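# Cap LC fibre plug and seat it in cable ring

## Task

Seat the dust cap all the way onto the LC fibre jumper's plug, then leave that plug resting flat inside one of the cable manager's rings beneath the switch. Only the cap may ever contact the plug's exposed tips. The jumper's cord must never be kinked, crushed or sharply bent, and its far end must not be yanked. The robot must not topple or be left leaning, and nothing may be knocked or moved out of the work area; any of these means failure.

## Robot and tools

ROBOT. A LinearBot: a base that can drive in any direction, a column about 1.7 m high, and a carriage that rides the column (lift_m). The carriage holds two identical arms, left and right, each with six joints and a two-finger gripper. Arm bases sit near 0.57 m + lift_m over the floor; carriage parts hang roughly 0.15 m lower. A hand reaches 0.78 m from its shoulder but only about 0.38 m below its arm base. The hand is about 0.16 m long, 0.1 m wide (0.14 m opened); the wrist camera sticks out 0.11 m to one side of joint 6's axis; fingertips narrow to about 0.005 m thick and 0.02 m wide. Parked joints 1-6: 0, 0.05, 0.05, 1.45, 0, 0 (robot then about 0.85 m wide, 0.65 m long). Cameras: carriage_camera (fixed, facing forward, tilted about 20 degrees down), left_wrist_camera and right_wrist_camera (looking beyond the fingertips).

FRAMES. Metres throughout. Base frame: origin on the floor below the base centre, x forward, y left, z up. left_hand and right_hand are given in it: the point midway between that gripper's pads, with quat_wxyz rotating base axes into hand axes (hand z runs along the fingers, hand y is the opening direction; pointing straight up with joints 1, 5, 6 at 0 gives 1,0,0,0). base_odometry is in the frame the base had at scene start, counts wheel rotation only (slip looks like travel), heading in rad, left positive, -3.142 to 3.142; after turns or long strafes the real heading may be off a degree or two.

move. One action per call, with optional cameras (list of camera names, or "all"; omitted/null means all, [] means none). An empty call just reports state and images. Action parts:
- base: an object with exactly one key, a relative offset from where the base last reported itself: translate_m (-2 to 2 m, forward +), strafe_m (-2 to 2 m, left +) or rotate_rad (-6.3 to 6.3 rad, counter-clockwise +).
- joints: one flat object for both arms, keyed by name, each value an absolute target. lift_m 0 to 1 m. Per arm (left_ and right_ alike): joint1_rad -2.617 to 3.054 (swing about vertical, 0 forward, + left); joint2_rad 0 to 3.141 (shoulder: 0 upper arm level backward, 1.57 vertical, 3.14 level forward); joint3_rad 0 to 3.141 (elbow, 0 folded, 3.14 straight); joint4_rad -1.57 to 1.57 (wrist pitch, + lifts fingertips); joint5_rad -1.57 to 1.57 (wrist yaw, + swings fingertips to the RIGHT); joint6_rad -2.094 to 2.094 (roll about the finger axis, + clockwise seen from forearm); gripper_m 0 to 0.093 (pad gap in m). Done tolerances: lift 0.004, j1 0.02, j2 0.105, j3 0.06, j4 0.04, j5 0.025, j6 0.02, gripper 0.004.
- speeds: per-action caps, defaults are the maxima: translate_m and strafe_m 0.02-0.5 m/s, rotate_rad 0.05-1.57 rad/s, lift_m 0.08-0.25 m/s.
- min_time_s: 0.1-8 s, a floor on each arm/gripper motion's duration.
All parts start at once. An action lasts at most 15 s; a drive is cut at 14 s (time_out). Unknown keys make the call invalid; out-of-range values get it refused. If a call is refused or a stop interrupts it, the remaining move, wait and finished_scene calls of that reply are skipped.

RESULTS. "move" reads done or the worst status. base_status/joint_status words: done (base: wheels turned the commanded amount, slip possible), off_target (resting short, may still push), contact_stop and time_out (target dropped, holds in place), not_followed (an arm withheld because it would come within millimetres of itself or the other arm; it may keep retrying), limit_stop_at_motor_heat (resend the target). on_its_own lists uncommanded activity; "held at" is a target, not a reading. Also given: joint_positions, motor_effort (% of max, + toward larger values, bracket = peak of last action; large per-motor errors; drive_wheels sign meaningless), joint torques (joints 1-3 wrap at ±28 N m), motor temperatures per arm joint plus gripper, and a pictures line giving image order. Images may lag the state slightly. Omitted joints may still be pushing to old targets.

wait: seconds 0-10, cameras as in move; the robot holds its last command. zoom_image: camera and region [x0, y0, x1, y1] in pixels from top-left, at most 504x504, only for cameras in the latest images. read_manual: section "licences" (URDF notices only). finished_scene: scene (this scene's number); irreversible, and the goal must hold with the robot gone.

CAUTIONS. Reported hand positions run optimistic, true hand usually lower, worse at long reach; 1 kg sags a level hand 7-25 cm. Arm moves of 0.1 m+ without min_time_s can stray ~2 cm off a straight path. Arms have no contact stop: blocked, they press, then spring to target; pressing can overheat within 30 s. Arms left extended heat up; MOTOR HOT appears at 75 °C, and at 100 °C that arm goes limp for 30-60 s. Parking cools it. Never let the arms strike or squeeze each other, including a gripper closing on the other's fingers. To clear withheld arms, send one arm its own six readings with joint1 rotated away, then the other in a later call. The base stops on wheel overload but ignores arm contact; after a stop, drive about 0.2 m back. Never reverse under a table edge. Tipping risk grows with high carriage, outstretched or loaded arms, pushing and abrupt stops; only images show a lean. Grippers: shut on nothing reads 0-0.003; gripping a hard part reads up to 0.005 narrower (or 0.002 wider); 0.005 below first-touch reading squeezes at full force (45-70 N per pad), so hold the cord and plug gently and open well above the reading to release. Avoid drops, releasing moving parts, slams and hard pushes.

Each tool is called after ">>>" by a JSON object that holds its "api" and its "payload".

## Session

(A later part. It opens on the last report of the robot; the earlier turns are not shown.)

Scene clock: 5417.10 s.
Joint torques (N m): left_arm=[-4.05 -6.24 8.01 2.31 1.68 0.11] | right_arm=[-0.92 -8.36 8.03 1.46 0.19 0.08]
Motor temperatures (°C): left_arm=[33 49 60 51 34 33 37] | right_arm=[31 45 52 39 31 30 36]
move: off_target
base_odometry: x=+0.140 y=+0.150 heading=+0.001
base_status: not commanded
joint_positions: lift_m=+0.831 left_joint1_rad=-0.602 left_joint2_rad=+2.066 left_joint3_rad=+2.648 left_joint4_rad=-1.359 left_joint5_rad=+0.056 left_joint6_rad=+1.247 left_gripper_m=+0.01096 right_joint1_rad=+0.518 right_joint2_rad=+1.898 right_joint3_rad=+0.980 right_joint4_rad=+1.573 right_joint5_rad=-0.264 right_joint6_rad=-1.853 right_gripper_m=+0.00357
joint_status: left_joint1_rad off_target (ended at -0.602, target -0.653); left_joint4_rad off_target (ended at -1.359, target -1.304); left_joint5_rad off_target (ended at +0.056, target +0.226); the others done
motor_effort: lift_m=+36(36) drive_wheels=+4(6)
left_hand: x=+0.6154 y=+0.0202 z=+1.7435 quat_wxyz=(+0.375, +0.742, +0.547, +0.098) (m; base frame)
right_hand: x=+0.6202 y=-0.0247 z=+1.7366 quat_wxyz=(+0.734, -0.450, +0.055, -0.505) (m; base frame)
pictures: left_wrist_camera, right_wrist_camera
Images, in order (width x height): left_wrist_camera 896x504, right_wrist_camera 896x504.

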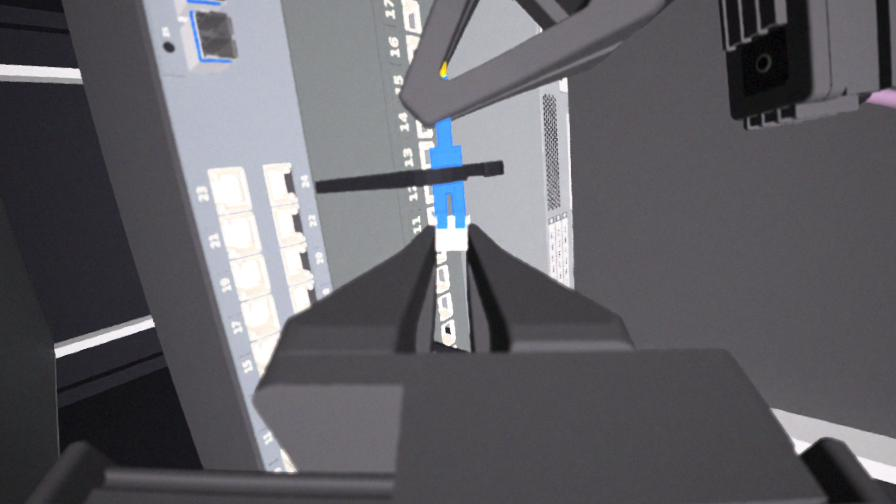

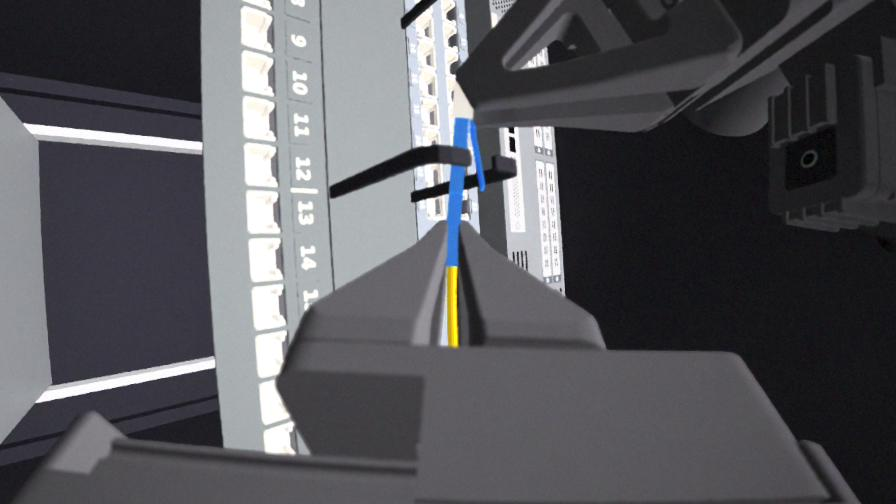

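>>> {"api": "move", "payload": {"joints": {"left_joint1_rad": -0.658, "left_joint2_rad": 2.112, "left_joint3_rad": 2.680, "left_joint4_rad": -1.3035, "left_joint5_rad": 0.240, "left_joint6_rad": 1.197}, "min_time_s": 1.5, "cameras": ["left_wrist_camera", "right_wrist_camera"]}}

>>> {"api": "zoom_image", "payload": {"camera": "left_wrist_camera", "region": [420, 180, 484, 260]}}

>>> {"api": "zoom_image", "payload": {"camera": "right_wrist_camera", "region": [410, 100, 510, 280]}}

Scene clock: 5430.90 s.
Joint torques (N m): left_arm=[-4.45 -5.79 7.75 2.44 1.78 -0.11] | right_arm=[-0.94 -8.18 8.02 1.42 0.2 0.08]
Motor temperatures (°C): left_arm=[33 48 60 50 35 33 37] | right_arm=[31 45 52 39 31 30 36]
move: off_target
base_odometry: x=+0.140 y=+0.150 heading=+0.001
base_status: not commanded
joint_positions: lift_m=+0.831 left_joint1_rad=-0.602 left_joint2_rad=+2.072 left_joint3_rad=+2.660 left_joint4_rad=-1.371 left_joint5_rad=+0.061 left_joint6_rad=+1.205 left_gripper_m=+0.01096 right_joint1_rad=+0.518 right_joint2_rad=+1.898 right_joint3_rad=+0.980 right_joint4_rad=+1.575 right_joint5_rad=-0.264 right_joint6_rad=-1.853 right_gripper_m=+0.00350
joint_status: left_joint1_rad off_target (ended at -0.602, target -0.658); left_joint4_rad off_target (ended at -1.371, target -1.304); left_joint5_rad off_target (ended at +0.061, target +0.240); the others done
motor_effort: lift_m=+36(36) drive_wheels=+2(7)
left_hand: x=+0.6144 y=+0.0198 z=+1.7426 quat_wxyz=(+0.375, +0.732, +0.562, +0.087) (m; base frame)
right_hand: x=+0.6200 y=-0.0249 z=+1.7369 quat_wxyz=(+0.734, -0.450, +0.055, -0.505) (m; base frame)
pictures: left_wrist_camera, right_wrist_camera
Images, in order (width x height): left_wrist_camera 896x504, right_wrist_camera 896x504.

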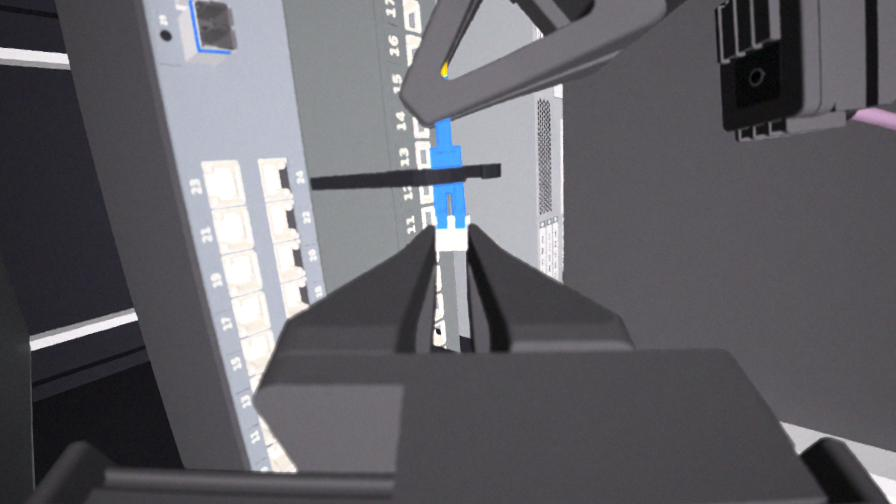

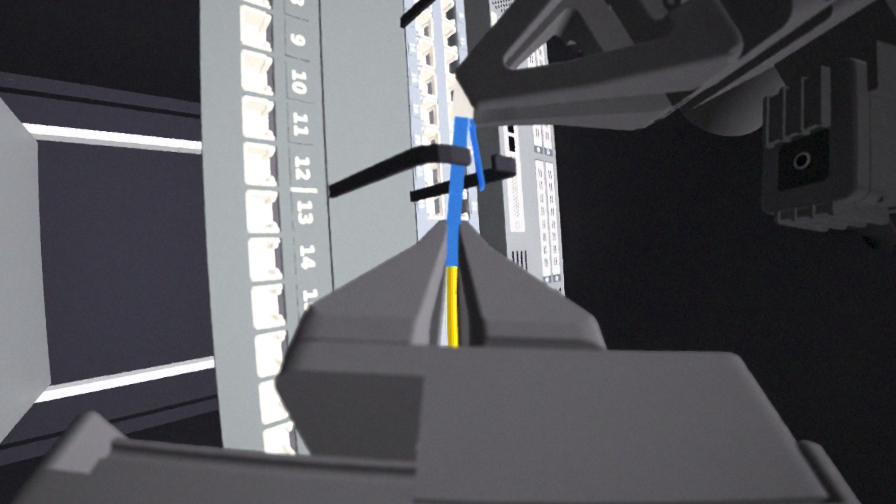

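Scaled by 6.300 from the camera's 896x504 image, which has a finer 1280x720 frame.

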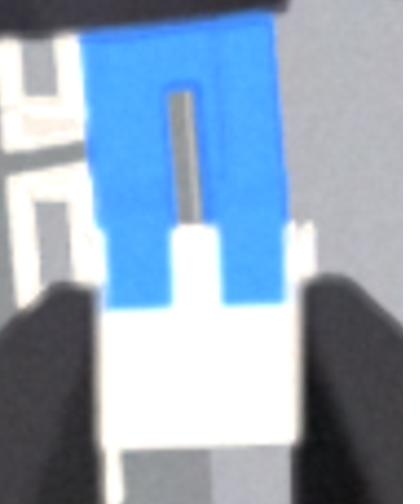

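Scaled by 2.800 from the camera's 896x504 image, which has a finer 1280x720 frame.

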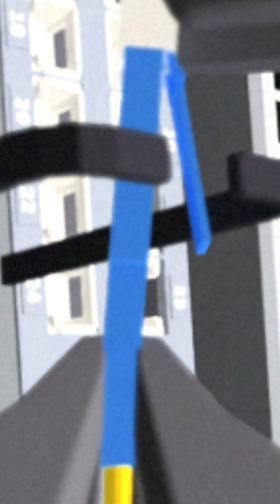

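>>> {"api": "zoom_image", "payload": {"camera": "right_wrist_camera", "region": [440, 90, 500, 150]}}

>>> {"api": "zoom_image", "payload": {"camera": "left_wrist_camera", "region": [425, 205, 475, 255]}}

Scaled by 8.400 from the camera's 896x504 image, which has a finer 1280x720 frame.

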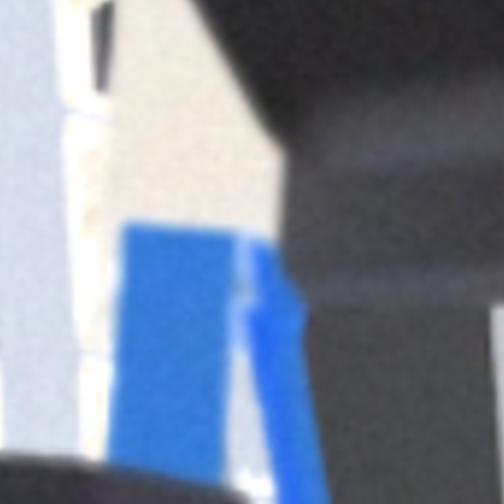

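Scaled by 10.080 from the camera's 896x504 image, which has a finer 1280x720 frame.

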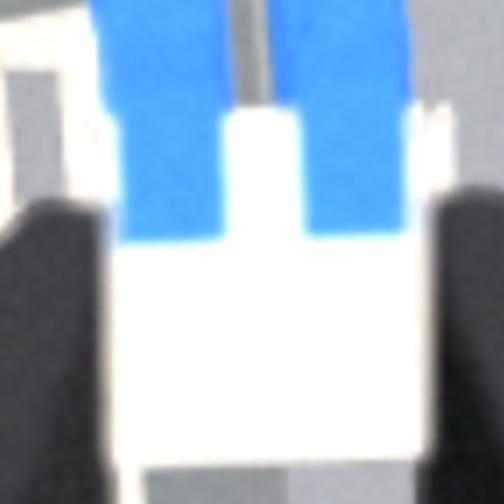

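>>> {"api": "zoom_image", "payload": {"camera": "left_wrist_camera", "region": [420, 170, 480, 230]}}

>>> {"api": "zoom_image", "payload": {"camera": "left_wrist_camera", "region": [410, 100, 480, 170]}}

Scaled by 8.400 from the camera's 896x504 image, which has a finer 1280x720 frame.

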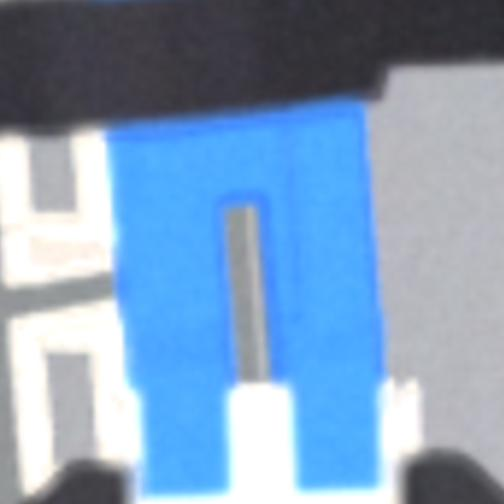

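Scaled by 7.200 from the camera's 896x504 image, which has a finer 1280x720 frame.

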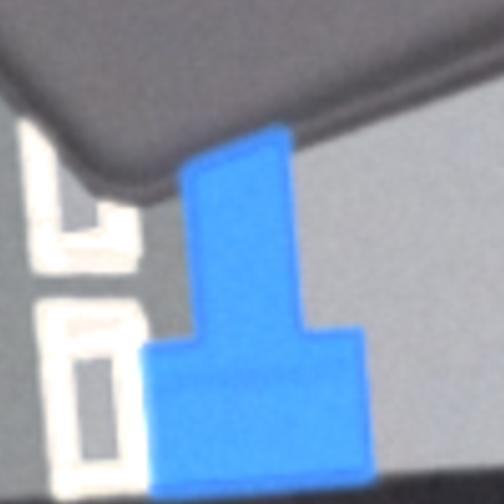

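>>> {"api": "move", "payload": {"joints": {"left_joint1_rad": -0.658, "left_joint2_rad": 2.112, "left_joint3_rad": 2.680, "left_joint4_rad": -1.279, "left_joint5_rad": 0.240, "left_joint6_rad": 1.182}, "min_time_s": 1.5, "cameras": ["left_wrist_camera", "right_wrist_camera"]}}

>>> {"api": "zoom_image", "payload": {"camera": "left_wrist_camera", "region": [420, 180, 484, 260]}}

>>> {"api": "zoom_image", "payload": {"camera": "right_wrist_camera", "region": [410, 100, 510, 280]}}

Scene clock: 5697.90 s.
Joint torques (N m): left_arm=[-4.42 -5.79 7.73 2.72 1.76 -0.11] | right_arm=[-0.92 -8.18 8.03 1.39 0.18 0.08]
Motor temperatures (°C): left_arm=[33 48 58 58 42 33 37] | right_arm=[31 46 52 38 31 30 36]
move: off_target
base_odometry: x=+0.140 y=+0.150 heading=+0.001
base_status: not commanded
joint_positions: lift_m=+0.831 left_joint1_rad=-0.602 left_joint2_rad=+2.072 left_joint3_rad=+2.660 left_joint4_rad=-1.372 left_joint5_rad=+0.063 left_joint6_rad=+1.191 left_gripper_m=+0.01096 right_joint1_rad=+0.518 right_joint2_rad=+1.898 right_joint3_rad=+0.980 right_joint4_rad=+1.575 right_joint5_rad=-0.263 right_joint6_rad=-1.853 right_gripper_m=+0.00354
joint_status: left_joint1_rad off_target (ended at -0.602, target -0.658); left_joint4_rad off_target (ended at -1.372, target -1.279); left_joint5_rad off_target (ended at +0.063, target +0.240); the others done
motor_effort: lift_m=+36(36) drive_wheels=+1(6)
left_hand: x=+0.6141 y=+0.0197 z=+1.7424 quat_wxyz=(+0.375, +0.729, +0.567, +0.083) (m; base frame)
right_hand: x=+0.6201 y=-0.0249 z=+1.7369 quat_wxyz=(+0.734, -0.449, +0.055, -0.505) (m; base frame)
pictures: left_wrist_camera, right_wrist_camera
Images, in order (width x height): left_wrist_camera 896x504, right_wrist_camera 896x504.

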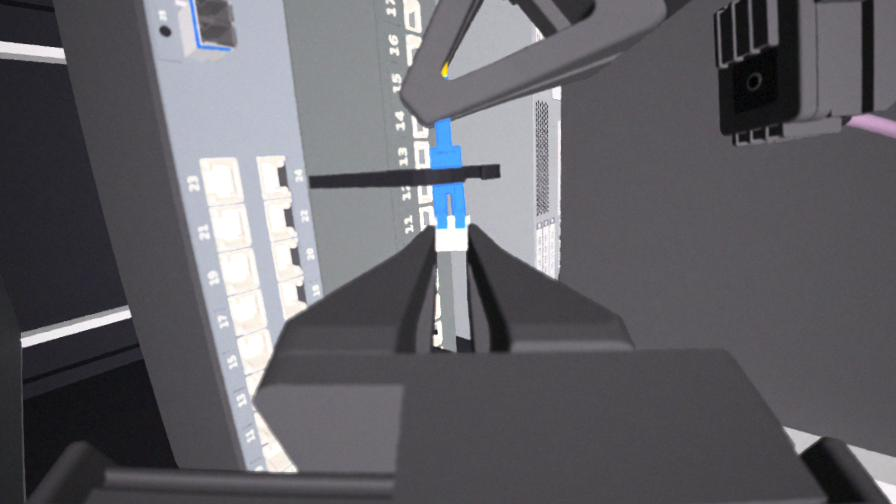

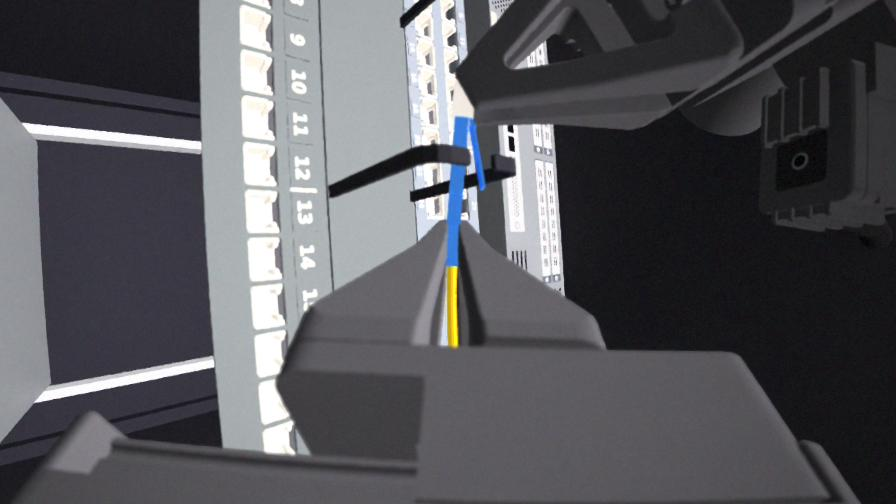

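Scaled by 6.300 from the camera's 896x504 image, which has a finer 1280x720 frame.

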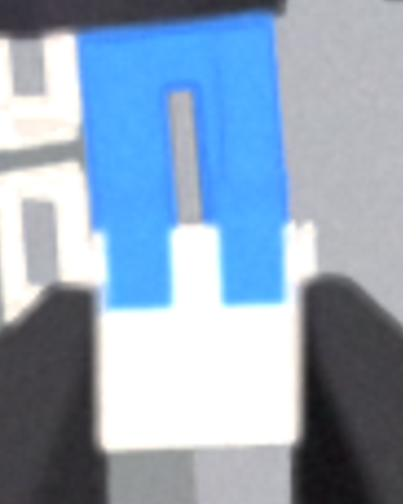

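Scaled by 2.800 from the camera's 896x504 image, which has a finer 1280x720 frame.

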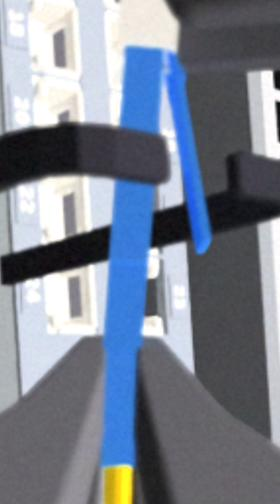

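>>> {"api": "move", "payload": {"joints": {"left_joint1_rad": -0.682, "left_joint2_rad": 2.120, "left_joint3_rad": 2.692, "left_joint4_rad": -1.275, "left_joint5_rad": 0.325, "left_joint6_rad": 1.182}, "min_time_s": 2, "cameras": ["left_wrist_camera", "right_wrist_camera"]}}

>>> {"api": "zoom_image", "payload": {"camera": "left_wrist_camera", "region": [420, 180, 484, 260]}}

>>> {"api": "zoom_image", "payload": {"camera": "right_wrist_camera", "region": [410, 100, 510, 280]}}

Scene clock: 5710.20 s.
Joint torques (N m): left_arm=[-6.41 -5.18 7.51 2.86 2.32 -0.08] | right_arm=[-0.92 -8.31 7.99 1.37 0.15 0.09]
Motor temperatures (°C): left_arm=[34 47 58 59 42 33 37] | right_arm=[31 46 52 38 31 30 36]
move: off_target
base_odometry: x=+0.140 y=+0.150 heading=+0.001
base_status: not commanded
joint_positions: lift_m=+0.831 left_joint1_rad=-0.602 left_joint2_rad=+2.073 left_joint3_rad=+2.674 left_joint4_rad=-1.381 left_joint5_rad=+0.087 left_joint6_rad=+1.188 left_gripper_m=+0.01096 right_joint1_rad=+0.518 right_joint2_rad=+1.899 right_joint3_rad=+0.980 right_joint4_rad=+1.579 right_joint5_rad=-0.260 right_joint6_rad=-1.853 right_gripper_m=+0.00333
joint_status: left_joint1_rad off_target (ended at -0.602, target -0.682); left_joint4_rad off_target (ended at -1.381, target -1.275); left_joint5_rad off_target (ended at +0.087, target +0.325); the others done
motor_effort: lift_m=+36(36) drive_wheels=+3(7)
left_hand: x=+0.6103 y=+0.0173 z=+1.7452 quat_wxyz=(+0.380, +0.730, +0.564, +0.073) (m; base frame)
right_hand: x=+0.6202 y=-0.0255 z=+1.7373 quat_wxyz=(+0.734, -0.448, +0.056, -0.507) (m; base frame)
pictures: left_wrist_camera, right_wrist_camera
Images, in order (width x height): left_wrist_camera 896x504, right_wrist_camera 896x504.

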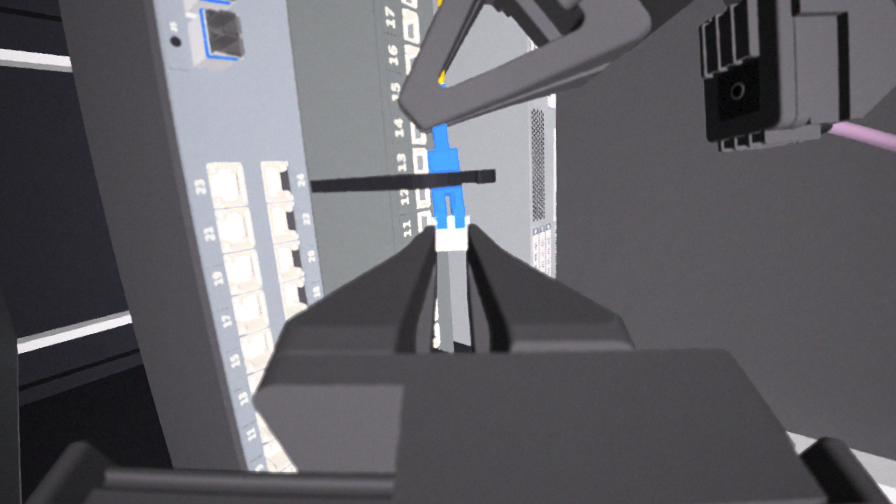

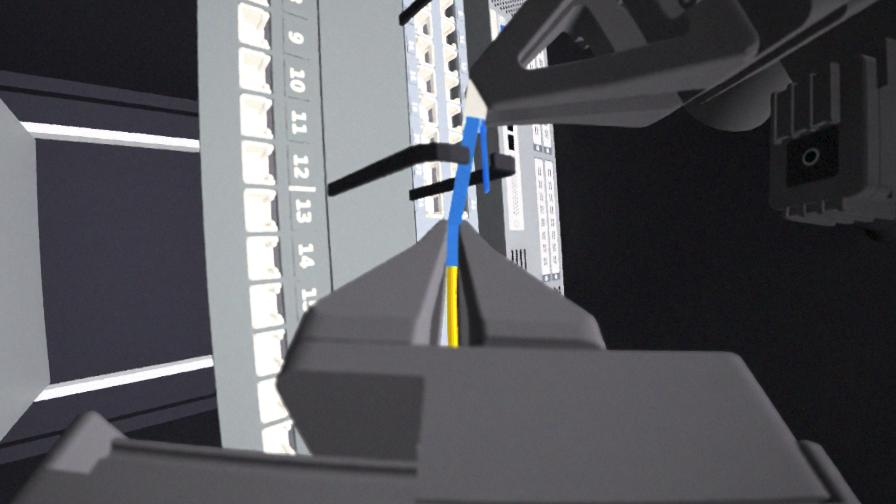

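Scaled by 6.300 from the camera's 896x504 image, which has a finer 1280x720 frame.

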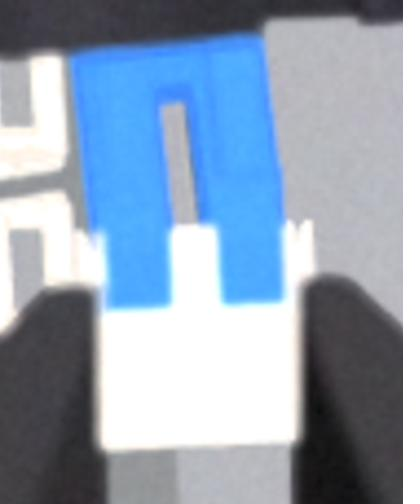

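Scaled by 2.800 from the camera's 896x504 image, which has a finer 1280x720 frame.

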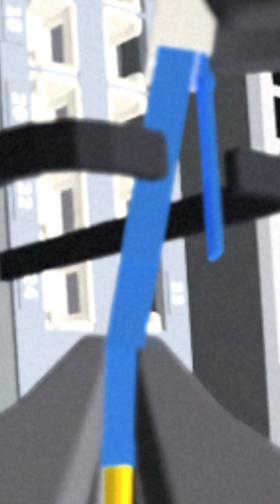

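>>> {"api": "move", "payload": {"joints": {"left_joint1_rad": -0.610, "left_joint2_rad": 2.092, "left_joint3_rad": 2.692, "left_joint4_rad": -1.368, "left_joint5_rad": 0.105, "left_joint6_rad": 1.182}, "min_time_s": 1.5, "cameras": ["left_wrist_camera", "right_wrist_camera"]}}

>>> {"api": "zoom_image", "payload": {"camera": "left_wrist_camera", "region": [420, 180, 484, 260]}}

>>> {"api": "zoom_image", "payload": {"camera": "right_wrist_camera", "region": [410, 100, 510, 280]}}

Scene clock: 5741.60 s.
Joint torques (N m): left_arm=[-0.76 -7.46 7.49 1.9 0.54 -0.08] | right_arm=[-0.92 -8.29 8.02 1.39 0.23 0.08]
Motor temperatures (°C): left_arm=[35 47 56 59 45 33 37] | right_arm=[31 46 52 38 31 30 36]
move: off_target
base_odometry: x=+0.140 y=+0.150 heading=+0.001
base_status: not commanded
joint_positions: lift_m=+0.831 left_joint1_rad=-0.600 left_joint2_rad=+2.073 left_joint3_rad=+2.674 left_joint4_rad=-1.387 left_joint5_rad=+0.060 left_joint6_rad=+1.187 left_gripper_m=+0.01096 right_joint1_rad=+0.518 right_joint2_rad=+1.899 right_joint3_rad=+0.980 right_joint4_rad=+1.579 right_joint5_rad=-0.266 right_joint6_rad=-1.853 right_gripper_m=+0.00335
joint_status: left_joint5_rad off_target (ended at +0.060, target +0.105); the others done
motor_effort: lift_m=+36(36) drive_wheels=+2(7)
left_hand: x=+0.6129 y=+0.0224 z=+1.7440 quat_wxyz=(+0.374, +0.727, +0.570, +0.084) (m; base frame)
right_hand: x=+0.6195 y=-0.0247 z=+1.7371 quat_wxyz=(+0.735, -0.449, +0.054, -0.505) (m; base frame)
pictures: left_wrist_camera, right_wrist_camera
Images, in order (width x height): left_wrist_camera 896x504, right_wrist_camera 896x504.

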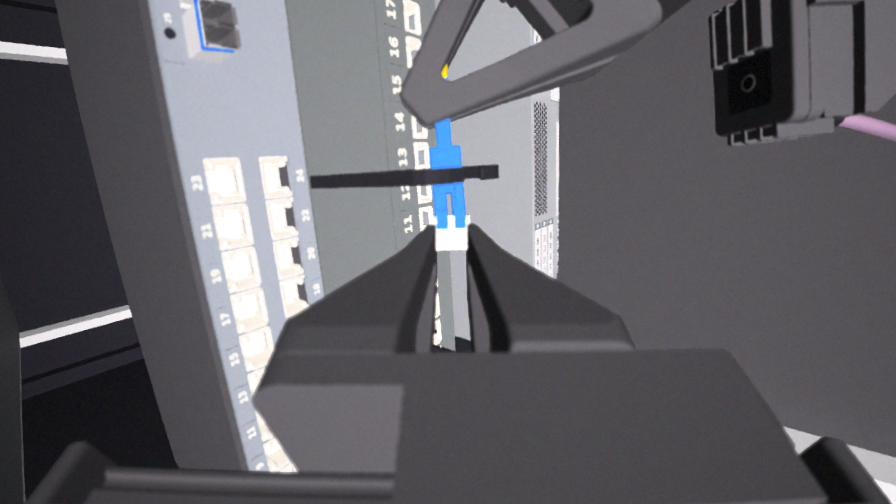

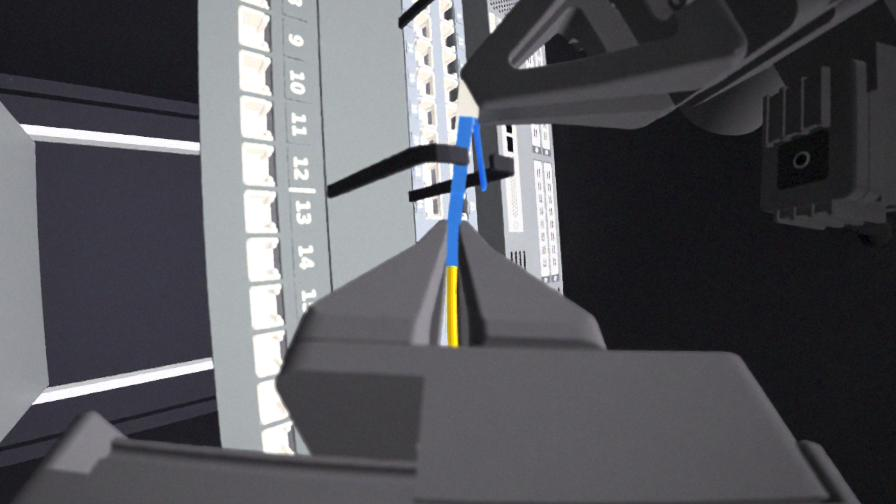

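Scaled by 6.300 from the camera's 896x504 image, which has a finer 1280x720 frame.

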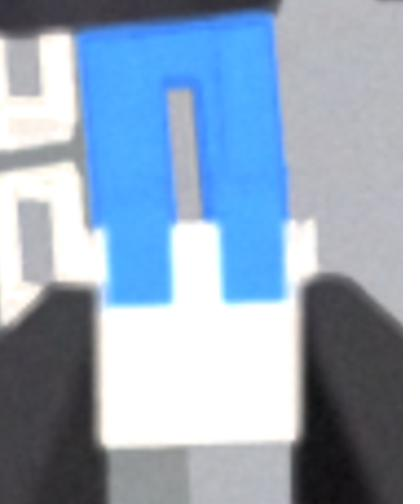

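Scaled by 2.800 from the camera's 896x504 image, which has a finer 1280x720 frame.

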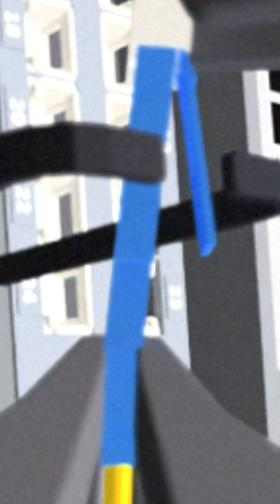

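>>> {"api": "move", "payload": {"joints": {"left_joint1_rad": -0.600, "left_joint2_rad": 2.101, "left_joint3_rad": 2.694, "left_joint4_rad": -1.360, "left_joint5_rad": 0.100, "left_joint6_rad": 1.182}, "min_time_s": 1.5, "cameras": ["left_wrist_camera", "right_wrist_camera"]}}

>>> {"api": "zoom_image", "payload": {"camera": "left_wrist_camera", "region": [420, 180, 484, 260]}}

>>> {"api": "zoom_image", "payload": {"camera": "right_wrist_camera", "region": [410, 100, 510, 280]}}

Scene clock: 5758.27 s.
Joint torques (N m): left_arm=[-0.25 -7.17 7.71 1.96 0.5 -0.08] | right_arm=[-0.92 -8.29 7.98 1.37 0.22 0.08]
Motor temperatures (°C): left_arm=[33 49 55 55 41 33 37] | right_arm=[31 46 52 38 31 30 36]
move: off_target
base_odometry: x=+0.140 y=+0.150 heading=+0.001
base_status: not commanded
joint_positions: lift_m=+0.831 left_joint1_rad=-0.596 left_joint2_rad=+2.078 left_joint3_rad=+2.674 left_joint4_rad=-1.385 left_joint5_rad=+0.060 left_joint6_rad=+1.187 left_gripper_m=+0.01096 right_joint1_rad=+0.518 right_joint2_rad=+1.899 right_joint3_rad=+0.980 right_joint4_rad=+1.578 right_joint5_rad=-0.267 right_joint6_rad=-1.853 right_gripper_m=+0.00339
joint_status: left_joint5_rad off_target (ended at +0.060, target +0.100); the others done
motor_effort: lift_m=+36(36) drive_wheels=+0(7)
left_hand: x=+0.6151 y=+0.0230 z=+1.7422 quat_wxyz=(+0.372, +0.726, +0.571, +0.084) (m; base frame)
right_hand: x=+0.6195 y=-0.0246 z=+1.7370 quat_wxyz=(+0.735, -0.449, +0.053, -0.505) (m; base frame)
pictures: left_wrist_camera, right_wrist_camera
Images, in order (width x height): left_wrist_camera 896x504, right_wrist_camera 896x504.

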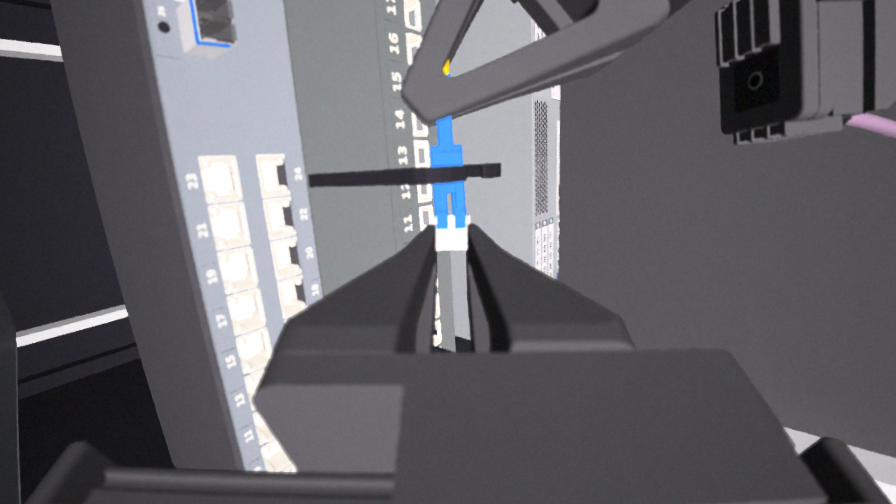

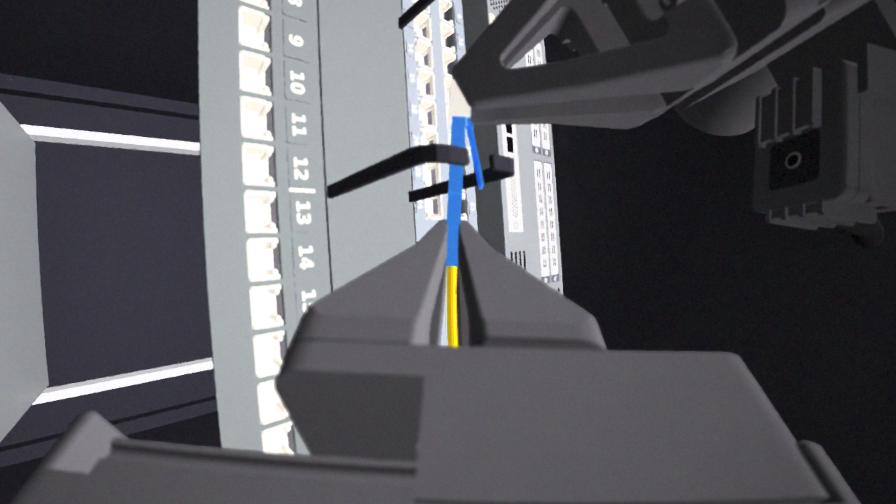

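Scaled by 6.300 from the camera's 896x504 image, which has a finer 1280x720 frame.

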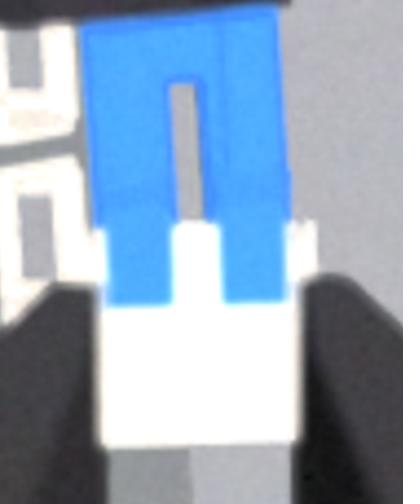

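Scaled by 2.800 from the camera's 896x504 image, which has a finer 1280x720 frame.

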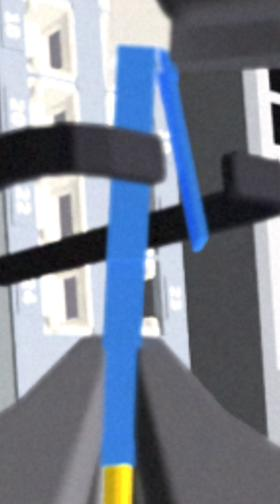

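>>> {"api": "move", "payload": {"joints": {"left_joint1_rad": -0.590, "left_joint2_rad": 2.066, "left_joint3_rad": 2.663, "left_joint4_rad": -1.372, "left_joint5_rad": 0.072, "left_joint6_rad": 1.196}, "min_time_s": 1.5, "cameras": ["left_wrist_camera"]}}

>>> {"api": "zoom_image", "payload": {"camera": "left_wrist_camera", "region": [420, 180, 484, 260]}}

Scene clock: 5851.80 s.
Joint torques (N m): left_arm=[0.38 -10.03 4.97 1.83 0.24 0.05] | right_arm=[-0.92 -8.32 8.02 1.39 0.24 0.08]
Motor temperatures (°C): left_arm=[31 50 55 51 35 33 37] | right_arm=[31 47 52 38 31 30 36]
move: done
base_odometry: x=+0.140 y=+0.150 heading=+0.001
base_status: not commanded
joint_positions: lift_m=+0.831 left_joint1_rad=-0.594 left_joint2_rad=+2.078 left_joint3_rad=+2.674 left_joint4_rad=-1.385 left_joint5_rad=+0.060 left_joint6_rad=+1.187 left_gripper_m=+0.01096 right_joint1_rad=+0.518 right_joint2_rad=+1.899 right_joint3_rad=+0.980 right_joint4_rad=+1.577 right_joint5_rad=-0.268 right_joint6_rad=-1.853 right_gripper_m=+0.00356
joint_status: all done
motor_effort: lift_m=+36(36) drive_wheels=-2(8)
left_hand: x=+0.6160 y=+0.0240 z=+1.7424 quat_wxyz=(+0.373, +0.726, +0.572, +0.085) (m; base frame)
right_hand: x=+0.6194 y=-0.0243 z=+1.7368 quat_wxyz=(+0.735, -0.450, +0.053, -0.505) (m; base frame)
pictures: left_wrist_camera
Images, in order (width x height): left_wrist_camera 896x504.

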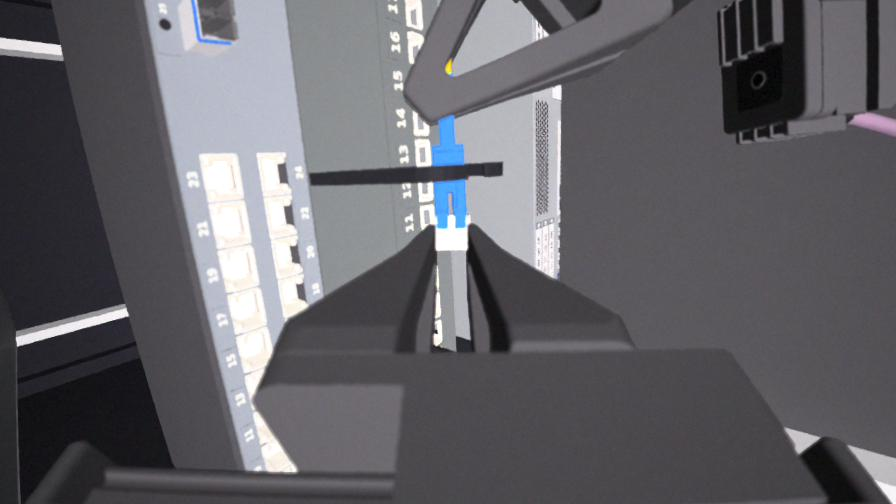

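Scaled by 6.300 from the camera's 896x504 image, which has a finer 1280x720 frame.

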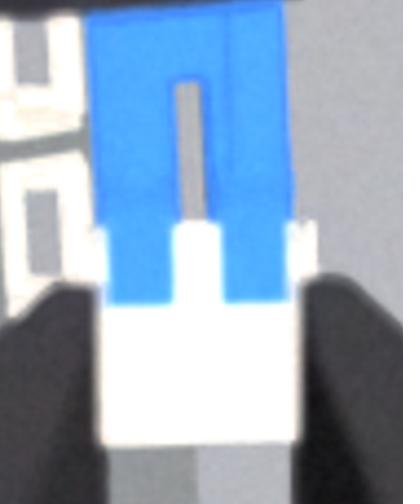

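>>> {"api": "move", "payload": {"cameras": ["left_wrist_camera", "right_wrist_camera"]}}

Scene clock: 5880.17 s.
Joint torques (N m): left_arm=[0.38 -10.02 4.97 1.83 0.24 0.05] | right_arm=[-0.92 -8.32 8.01 1.41 0.26 0.08]
Motor temperatures (°C): left_arm=[31 54 53 50 33 33 37] | right_arm=[31 47 52 38 31 30 36]
base_odometry: x=+0.140 y=+0.150 heading=+0.001
base_status: not commanded
joint_positions: lift_m=+0.831 left_joint1_rad=-0.594 left_joint2_rad=+2.078 left_joint3_rad=+2.674 left_joint4_rad=-1.385 left_joint5_rad=+0.060 left_joint6_rad=+1.187 left_gripper_m=+0.01096 right_joint1_rad=+0.518 right_joint2_rad=+1.899 right_joint3_rad=+0.980 right_joint4_rad=+1.576 right_joint5_rad=-0.269 right_joint6_rad=-1.853 right_gripper_m=+0.00355
joint_status: all done
motor_effort: lift_m=+36(36) drive_wheels=+3(8)
left_hand: x=+0.6160 y=+0.0240 z=+1.7424 quat_wxyz=(+0.373, +0.726, +0.572, +0.085) (m; base frame)
right_hand: x=+0.6195 y=-0.0242 z=+1.7366 quat_wxyz=(+0.735, -0.450, +0.053, -0.504) (m; base frame)
pictures: left_wrist_camera, right_wrist_camera
Images, in order (width x height): left_wrist_camera 896x504, right_wrist_camera 896x504.

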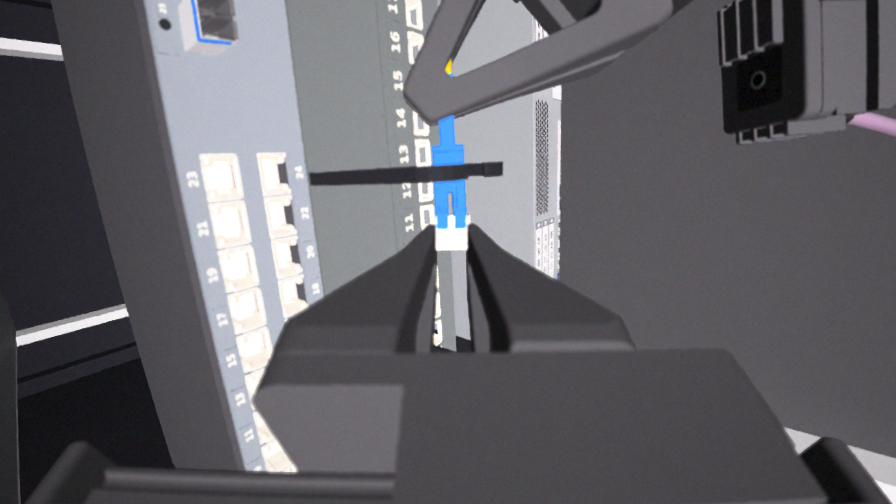

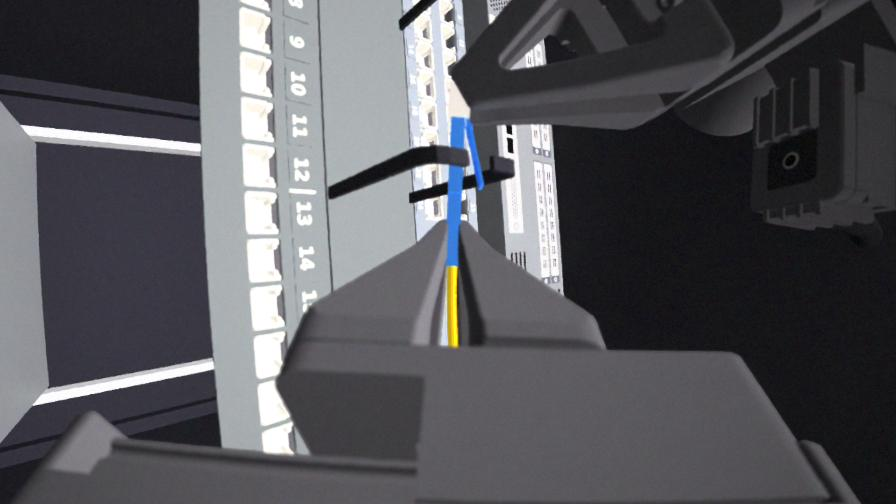

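>>> {"api": "move", "payload": {"joints": {"left_gripper_m": 0.017}, "min_time_s": 2.5, "cameras": ["left_wrist_camera", "right_wrist_camera"]}}

>>> {"api": "zoom_image", "payload": {"camera": "left_wrist_camera", "region": [400, 130, 500, 280]}}

>>> {"api": "zoom_image", "payload": {"camera": "right_wrist_camera", "region": [400, 60, 540, 280]}}

Scene clock: 5888.53 s.
Joint torques (N m): left_arm=[0.35 -10.02 4.97 1.83 0.23 0.05] | right_arm=[-0.9 -8.32 8.01 1.49 0.24 0.08]
Motor temperatures (°C): left_arm=[31 55 53 50 33 33 36] | right_arm=[31 47 52 38 31 30 36]
move: done
base_odometry: x=+0.140 y=+0.150 heading=+0.001
base_status: not commanded
joint_positions: lift_m=+0.831 left_joint1_rad=-0.594 left_joint2_rad=+2.078 left_joint3_rad=+2.674 left_joint4_rad=-1.384 left_joint5_rad=+0.060 left_joint6_rad=+1.187 left_gripper_m=+0.01689 right_joint1_rad=+0.518 right_joint2_rad=+1.899 right_joint3_rad=+0.980 right_joint4_rad=+1.572 right_joint5_rad=-0.271 right_joint6_rad=-1.853 right_gripper_m=+0.00356
joint_status: all done
motor_effort: lift_m=+36(36) drive_wheels=-1(6)
left_hand: x=+0.6160 y=+0.0240 z=+1.7424 quat_wxyz=(+0.373, +0.725, +0.572, +0.085) (m; base frame)
right_hand: x=+0.6198 y=-0.0236 z=+1.7357 quat_wxyz=(+0.735, -0.452, +0.053, -0.503) (m; base frame)
pictures: left_wrist_camera, right_wrist_camera
Images, in order (width x height): left_wrist_camera 896x504, right_wrist_camera 896x504.

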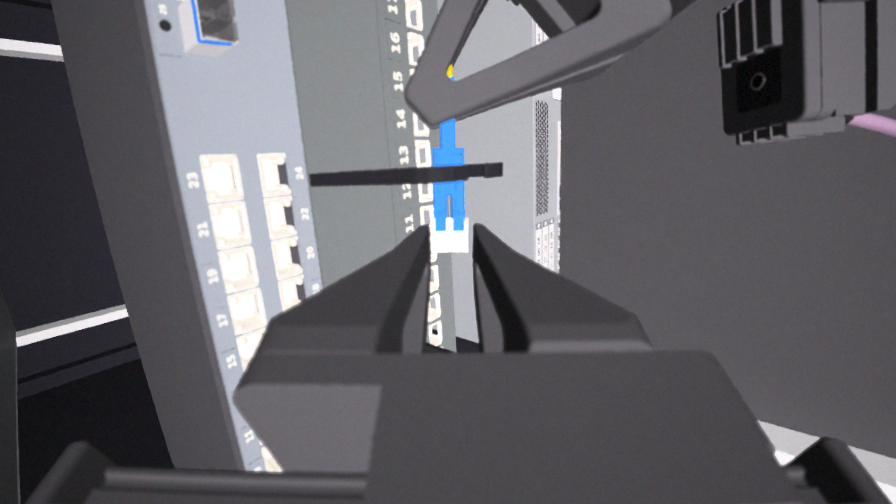

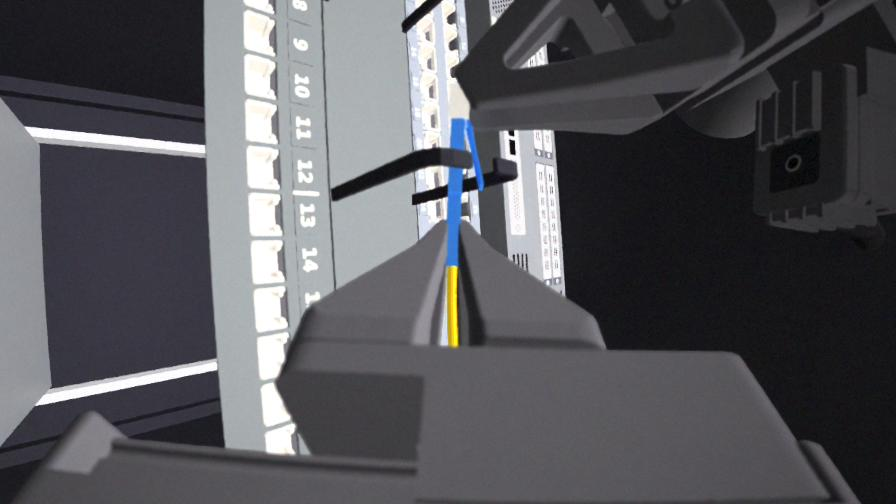

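Scaled by 3.360 from the camera's 896x504 image, which has a finer 1280x720 frame.

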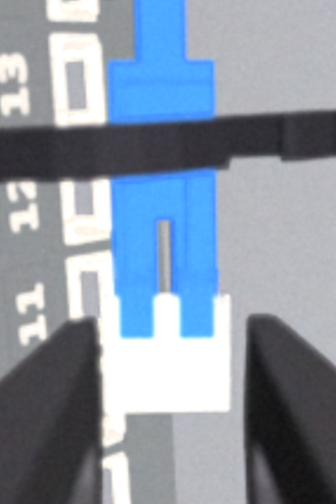

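Scaled by 2.291 from the camera's 896x504 image, which has a finer 1280x720 frame.

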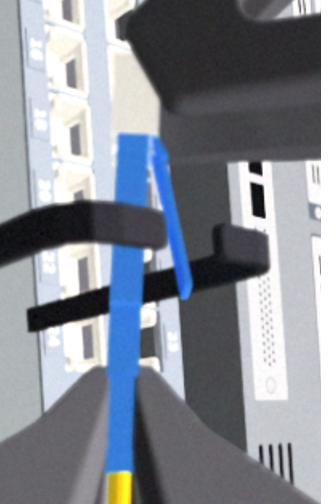

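>>> {"api": "move", "payload": {"joints": {"left_joint1_rad": -0.5797, "left_joint2_rad": 2.0483, "left_joint3_rad": 2.637, "left_joint4_rad": -1.362, "left_joint5_rad": 0.0754, "left_joint6_rad": 1.2022}, "min_time_s": 1.5, "cameras": ["left_wrist_camera"]}}

>>> {"api": "zoom_image", "payload": {"camera": "left_wrist_camera", "region": [400, 130, 500, 280]}}

Scene clock: 5927.47 s.
Joint torques (N m): left_arm=[0.65 -11.56 4.74 1.81 0.26 0.08] | right_arm=[-0.91 -8.31 8.02 1.53 0.3 0.08]
Motor temperatures (°C): left_arm=[31 57 51 50 32 33 35] | right_arm=[31 47 52 37 31 30 36]
move: done
base_odometry: x=+0.140 y=+0.150 heading=+0.001
base_status: not commanded
joint_positions: lift_m=+0.831 left_joint1_rad=-0.587 left_joint2_rad=+2.078 left_joint3_rad=+2.652 left_joint4_rad=-1.375 left_joint5_rad=+0.062 left_joint6_rad=+1.191 left_gripper_m=+0.01689 right_joint1_rad=+0.518 right_joint2_rad=+1.899 right_joint3_rad=+0.980 right_joint4_rad=+1.566 right_joint5_rad=-0.273 right_joint6_rad=-1.853 right_gripper_m=+0.00335
joint_status: all done
motor_effort: lift_m=+36(36) drive_wheels=+4(8)
left_hand: x=+0.6191 y=+0.0252 z=+1.7362 quat_wxyz=(+0.367, +0.727, +0.575, +0.084) (m; base frame)
right_hand: x=+0.6203 y=-0.0230 z=+1.7346 quat_wxyz=(+0.734, -0.455, +0.053, -0.502) (m; base frame)
pictures: left_wrist_camera
Images, in order (width x height): left_wrist_camera 896x504.

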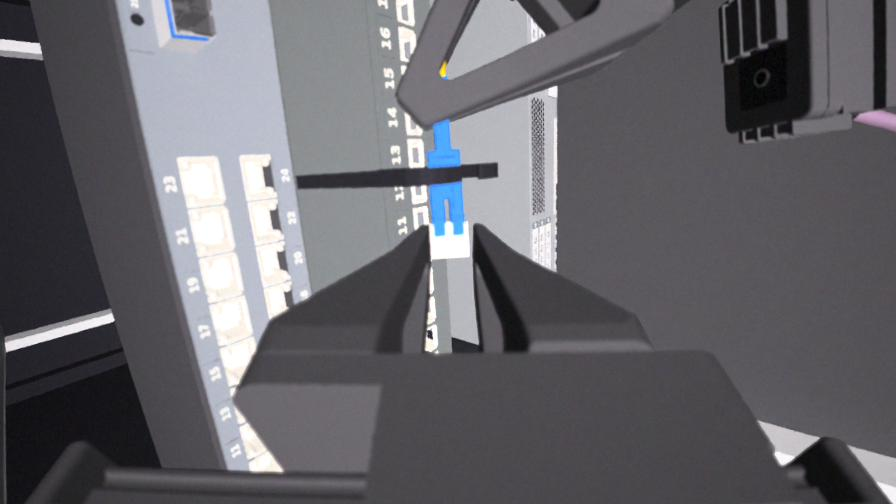

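Scaled by 3.360 from the camera's 896x504 image, which has a finer 1280x720 frame.

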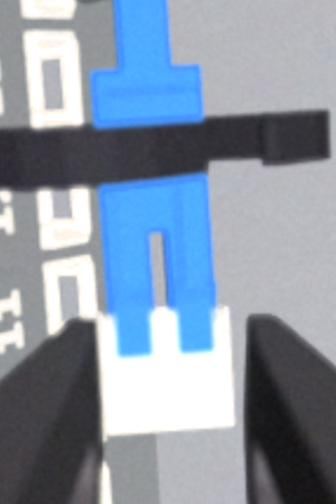

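>>> {"api": "move", "payload": {"joints": {"left_joint1_rad": -0.5797, "left_joint2_rad": 2.040, "left_joint3_rad": 2.634, "left_joint4_rad": -1.362, "left_joint5_rad": 0.0764, "left_joint6_rad": 1.2022}, "min_time_s": 1.0, "cameras": []}}

Scene clock: 5944.50 s.
Joint torques (N m): left_arm=[0.66 -12.25 4.53 1.8 0.24 0.06] | right_arm=[-0.91 -8.25 8.01 1.53 0.3 0.08]
Motor temperatures (°C): left_arm=[31 60 51 51 32 33 35] | right_arm=[31 47 52 37 31 30 36]
move: done
base_odometry: x=+0.140 y=+0.150 heading=+0.001
base_status: not commanded
joint_positions: lift_m=+0.831 left_joint1_rad=-0.587 left_joint2_rad=+2.078 left_joint3_rad=+2.652 left_joint4_rad=-1.373 left_joint5_rad=+0.063 left_joint6_rad=+1.192 left_gripper_m=+0.01689 right_joint1_rad=+0.518 right_joint2_rad=+1.899 right_joint3_rad=+0.980 right_joint4_rad=+1.566 right_joint5_rad=-0.273 right_joint6_rad=-1.853 right_gripper_m=+0.00354
joint_status: all done
motor_effort: lift_m=+36(36) drive_wheels=+1(7)
left_hand: x=+0.6193 y=+0.0249 z=+1.7365 quat_wxyz=(+0.368, +0.727, +0.574, +0.084) (m; base frame)
right_hand: x=+0.6203 y=-0.0230 z=+1.7345 quat_wxyz=(+0.734, -0.455, +0.053, -0.502) (m; base frame)
pictures: none
No camera images: "cameras" was empty.

>>> {"api": "move", "payload": {"joints": {"left_joint1_rad": -0.5797, "left_joint2_rad": 2.034, "left_joint3_rad": 2.634, "left_joint4_rad": -1.362, "left_joint5_rad": 0.0764, "left_joint6_rad": 1.2022}, "min_time_s": 1.0, "cameras": []}}

Scene clock: 5950.50 s.
Joint torques (N m): left_arm=[0.66 -12.72 4.51 1.79 0.25 0.07] | right_arm=[-0.91 -8.31 8.02 1.54 0.3 0.08]
Motor temperatures (°C): left_arm=[31 61 51 51 32 33 35] | right_arm=[31 47 52 37 31 30 36]
move: done
base_odometry: x=+0.140 y=+0.150 heading=+0.001
base_status: not commanded
joint_positions: lift_m=+0.831 left_joint1_rad=-0.587 left_joint2_rad=+2.078 left_joint3_rad=+2.652 left_joint4_rad=-1.373 left_joint5_rad=+0.064 left_joint6_rad=+1.192 left_gripper_m=+0.01689 right_joint1_rad=+0.518 right_joint2_rad=+1.899 right_joint3_rad=+0.980 right_joint4_rad=+1.566 right_joint5_rad=-0.273 right_joint6_rad=-1.853 right_gripper_m=+0.00334
joint_status: all done
motor_effort: lift_m=+36(36) drive_wheels=-1(6)
left_hand: x=+0.6192 y=+0.0248 z=+1.7365 quat_wxyz=(+0.368, +0.727, +0.574, +0.084) (m; base frame)
right_hand: x=+0.6203 y=-0.0229 z=+1.7345 quat_wxyz=(+0.734, -0.455, +0.053, -0.502) (m; base frame)
pictures: none
No camera images: "cameras" was empty.


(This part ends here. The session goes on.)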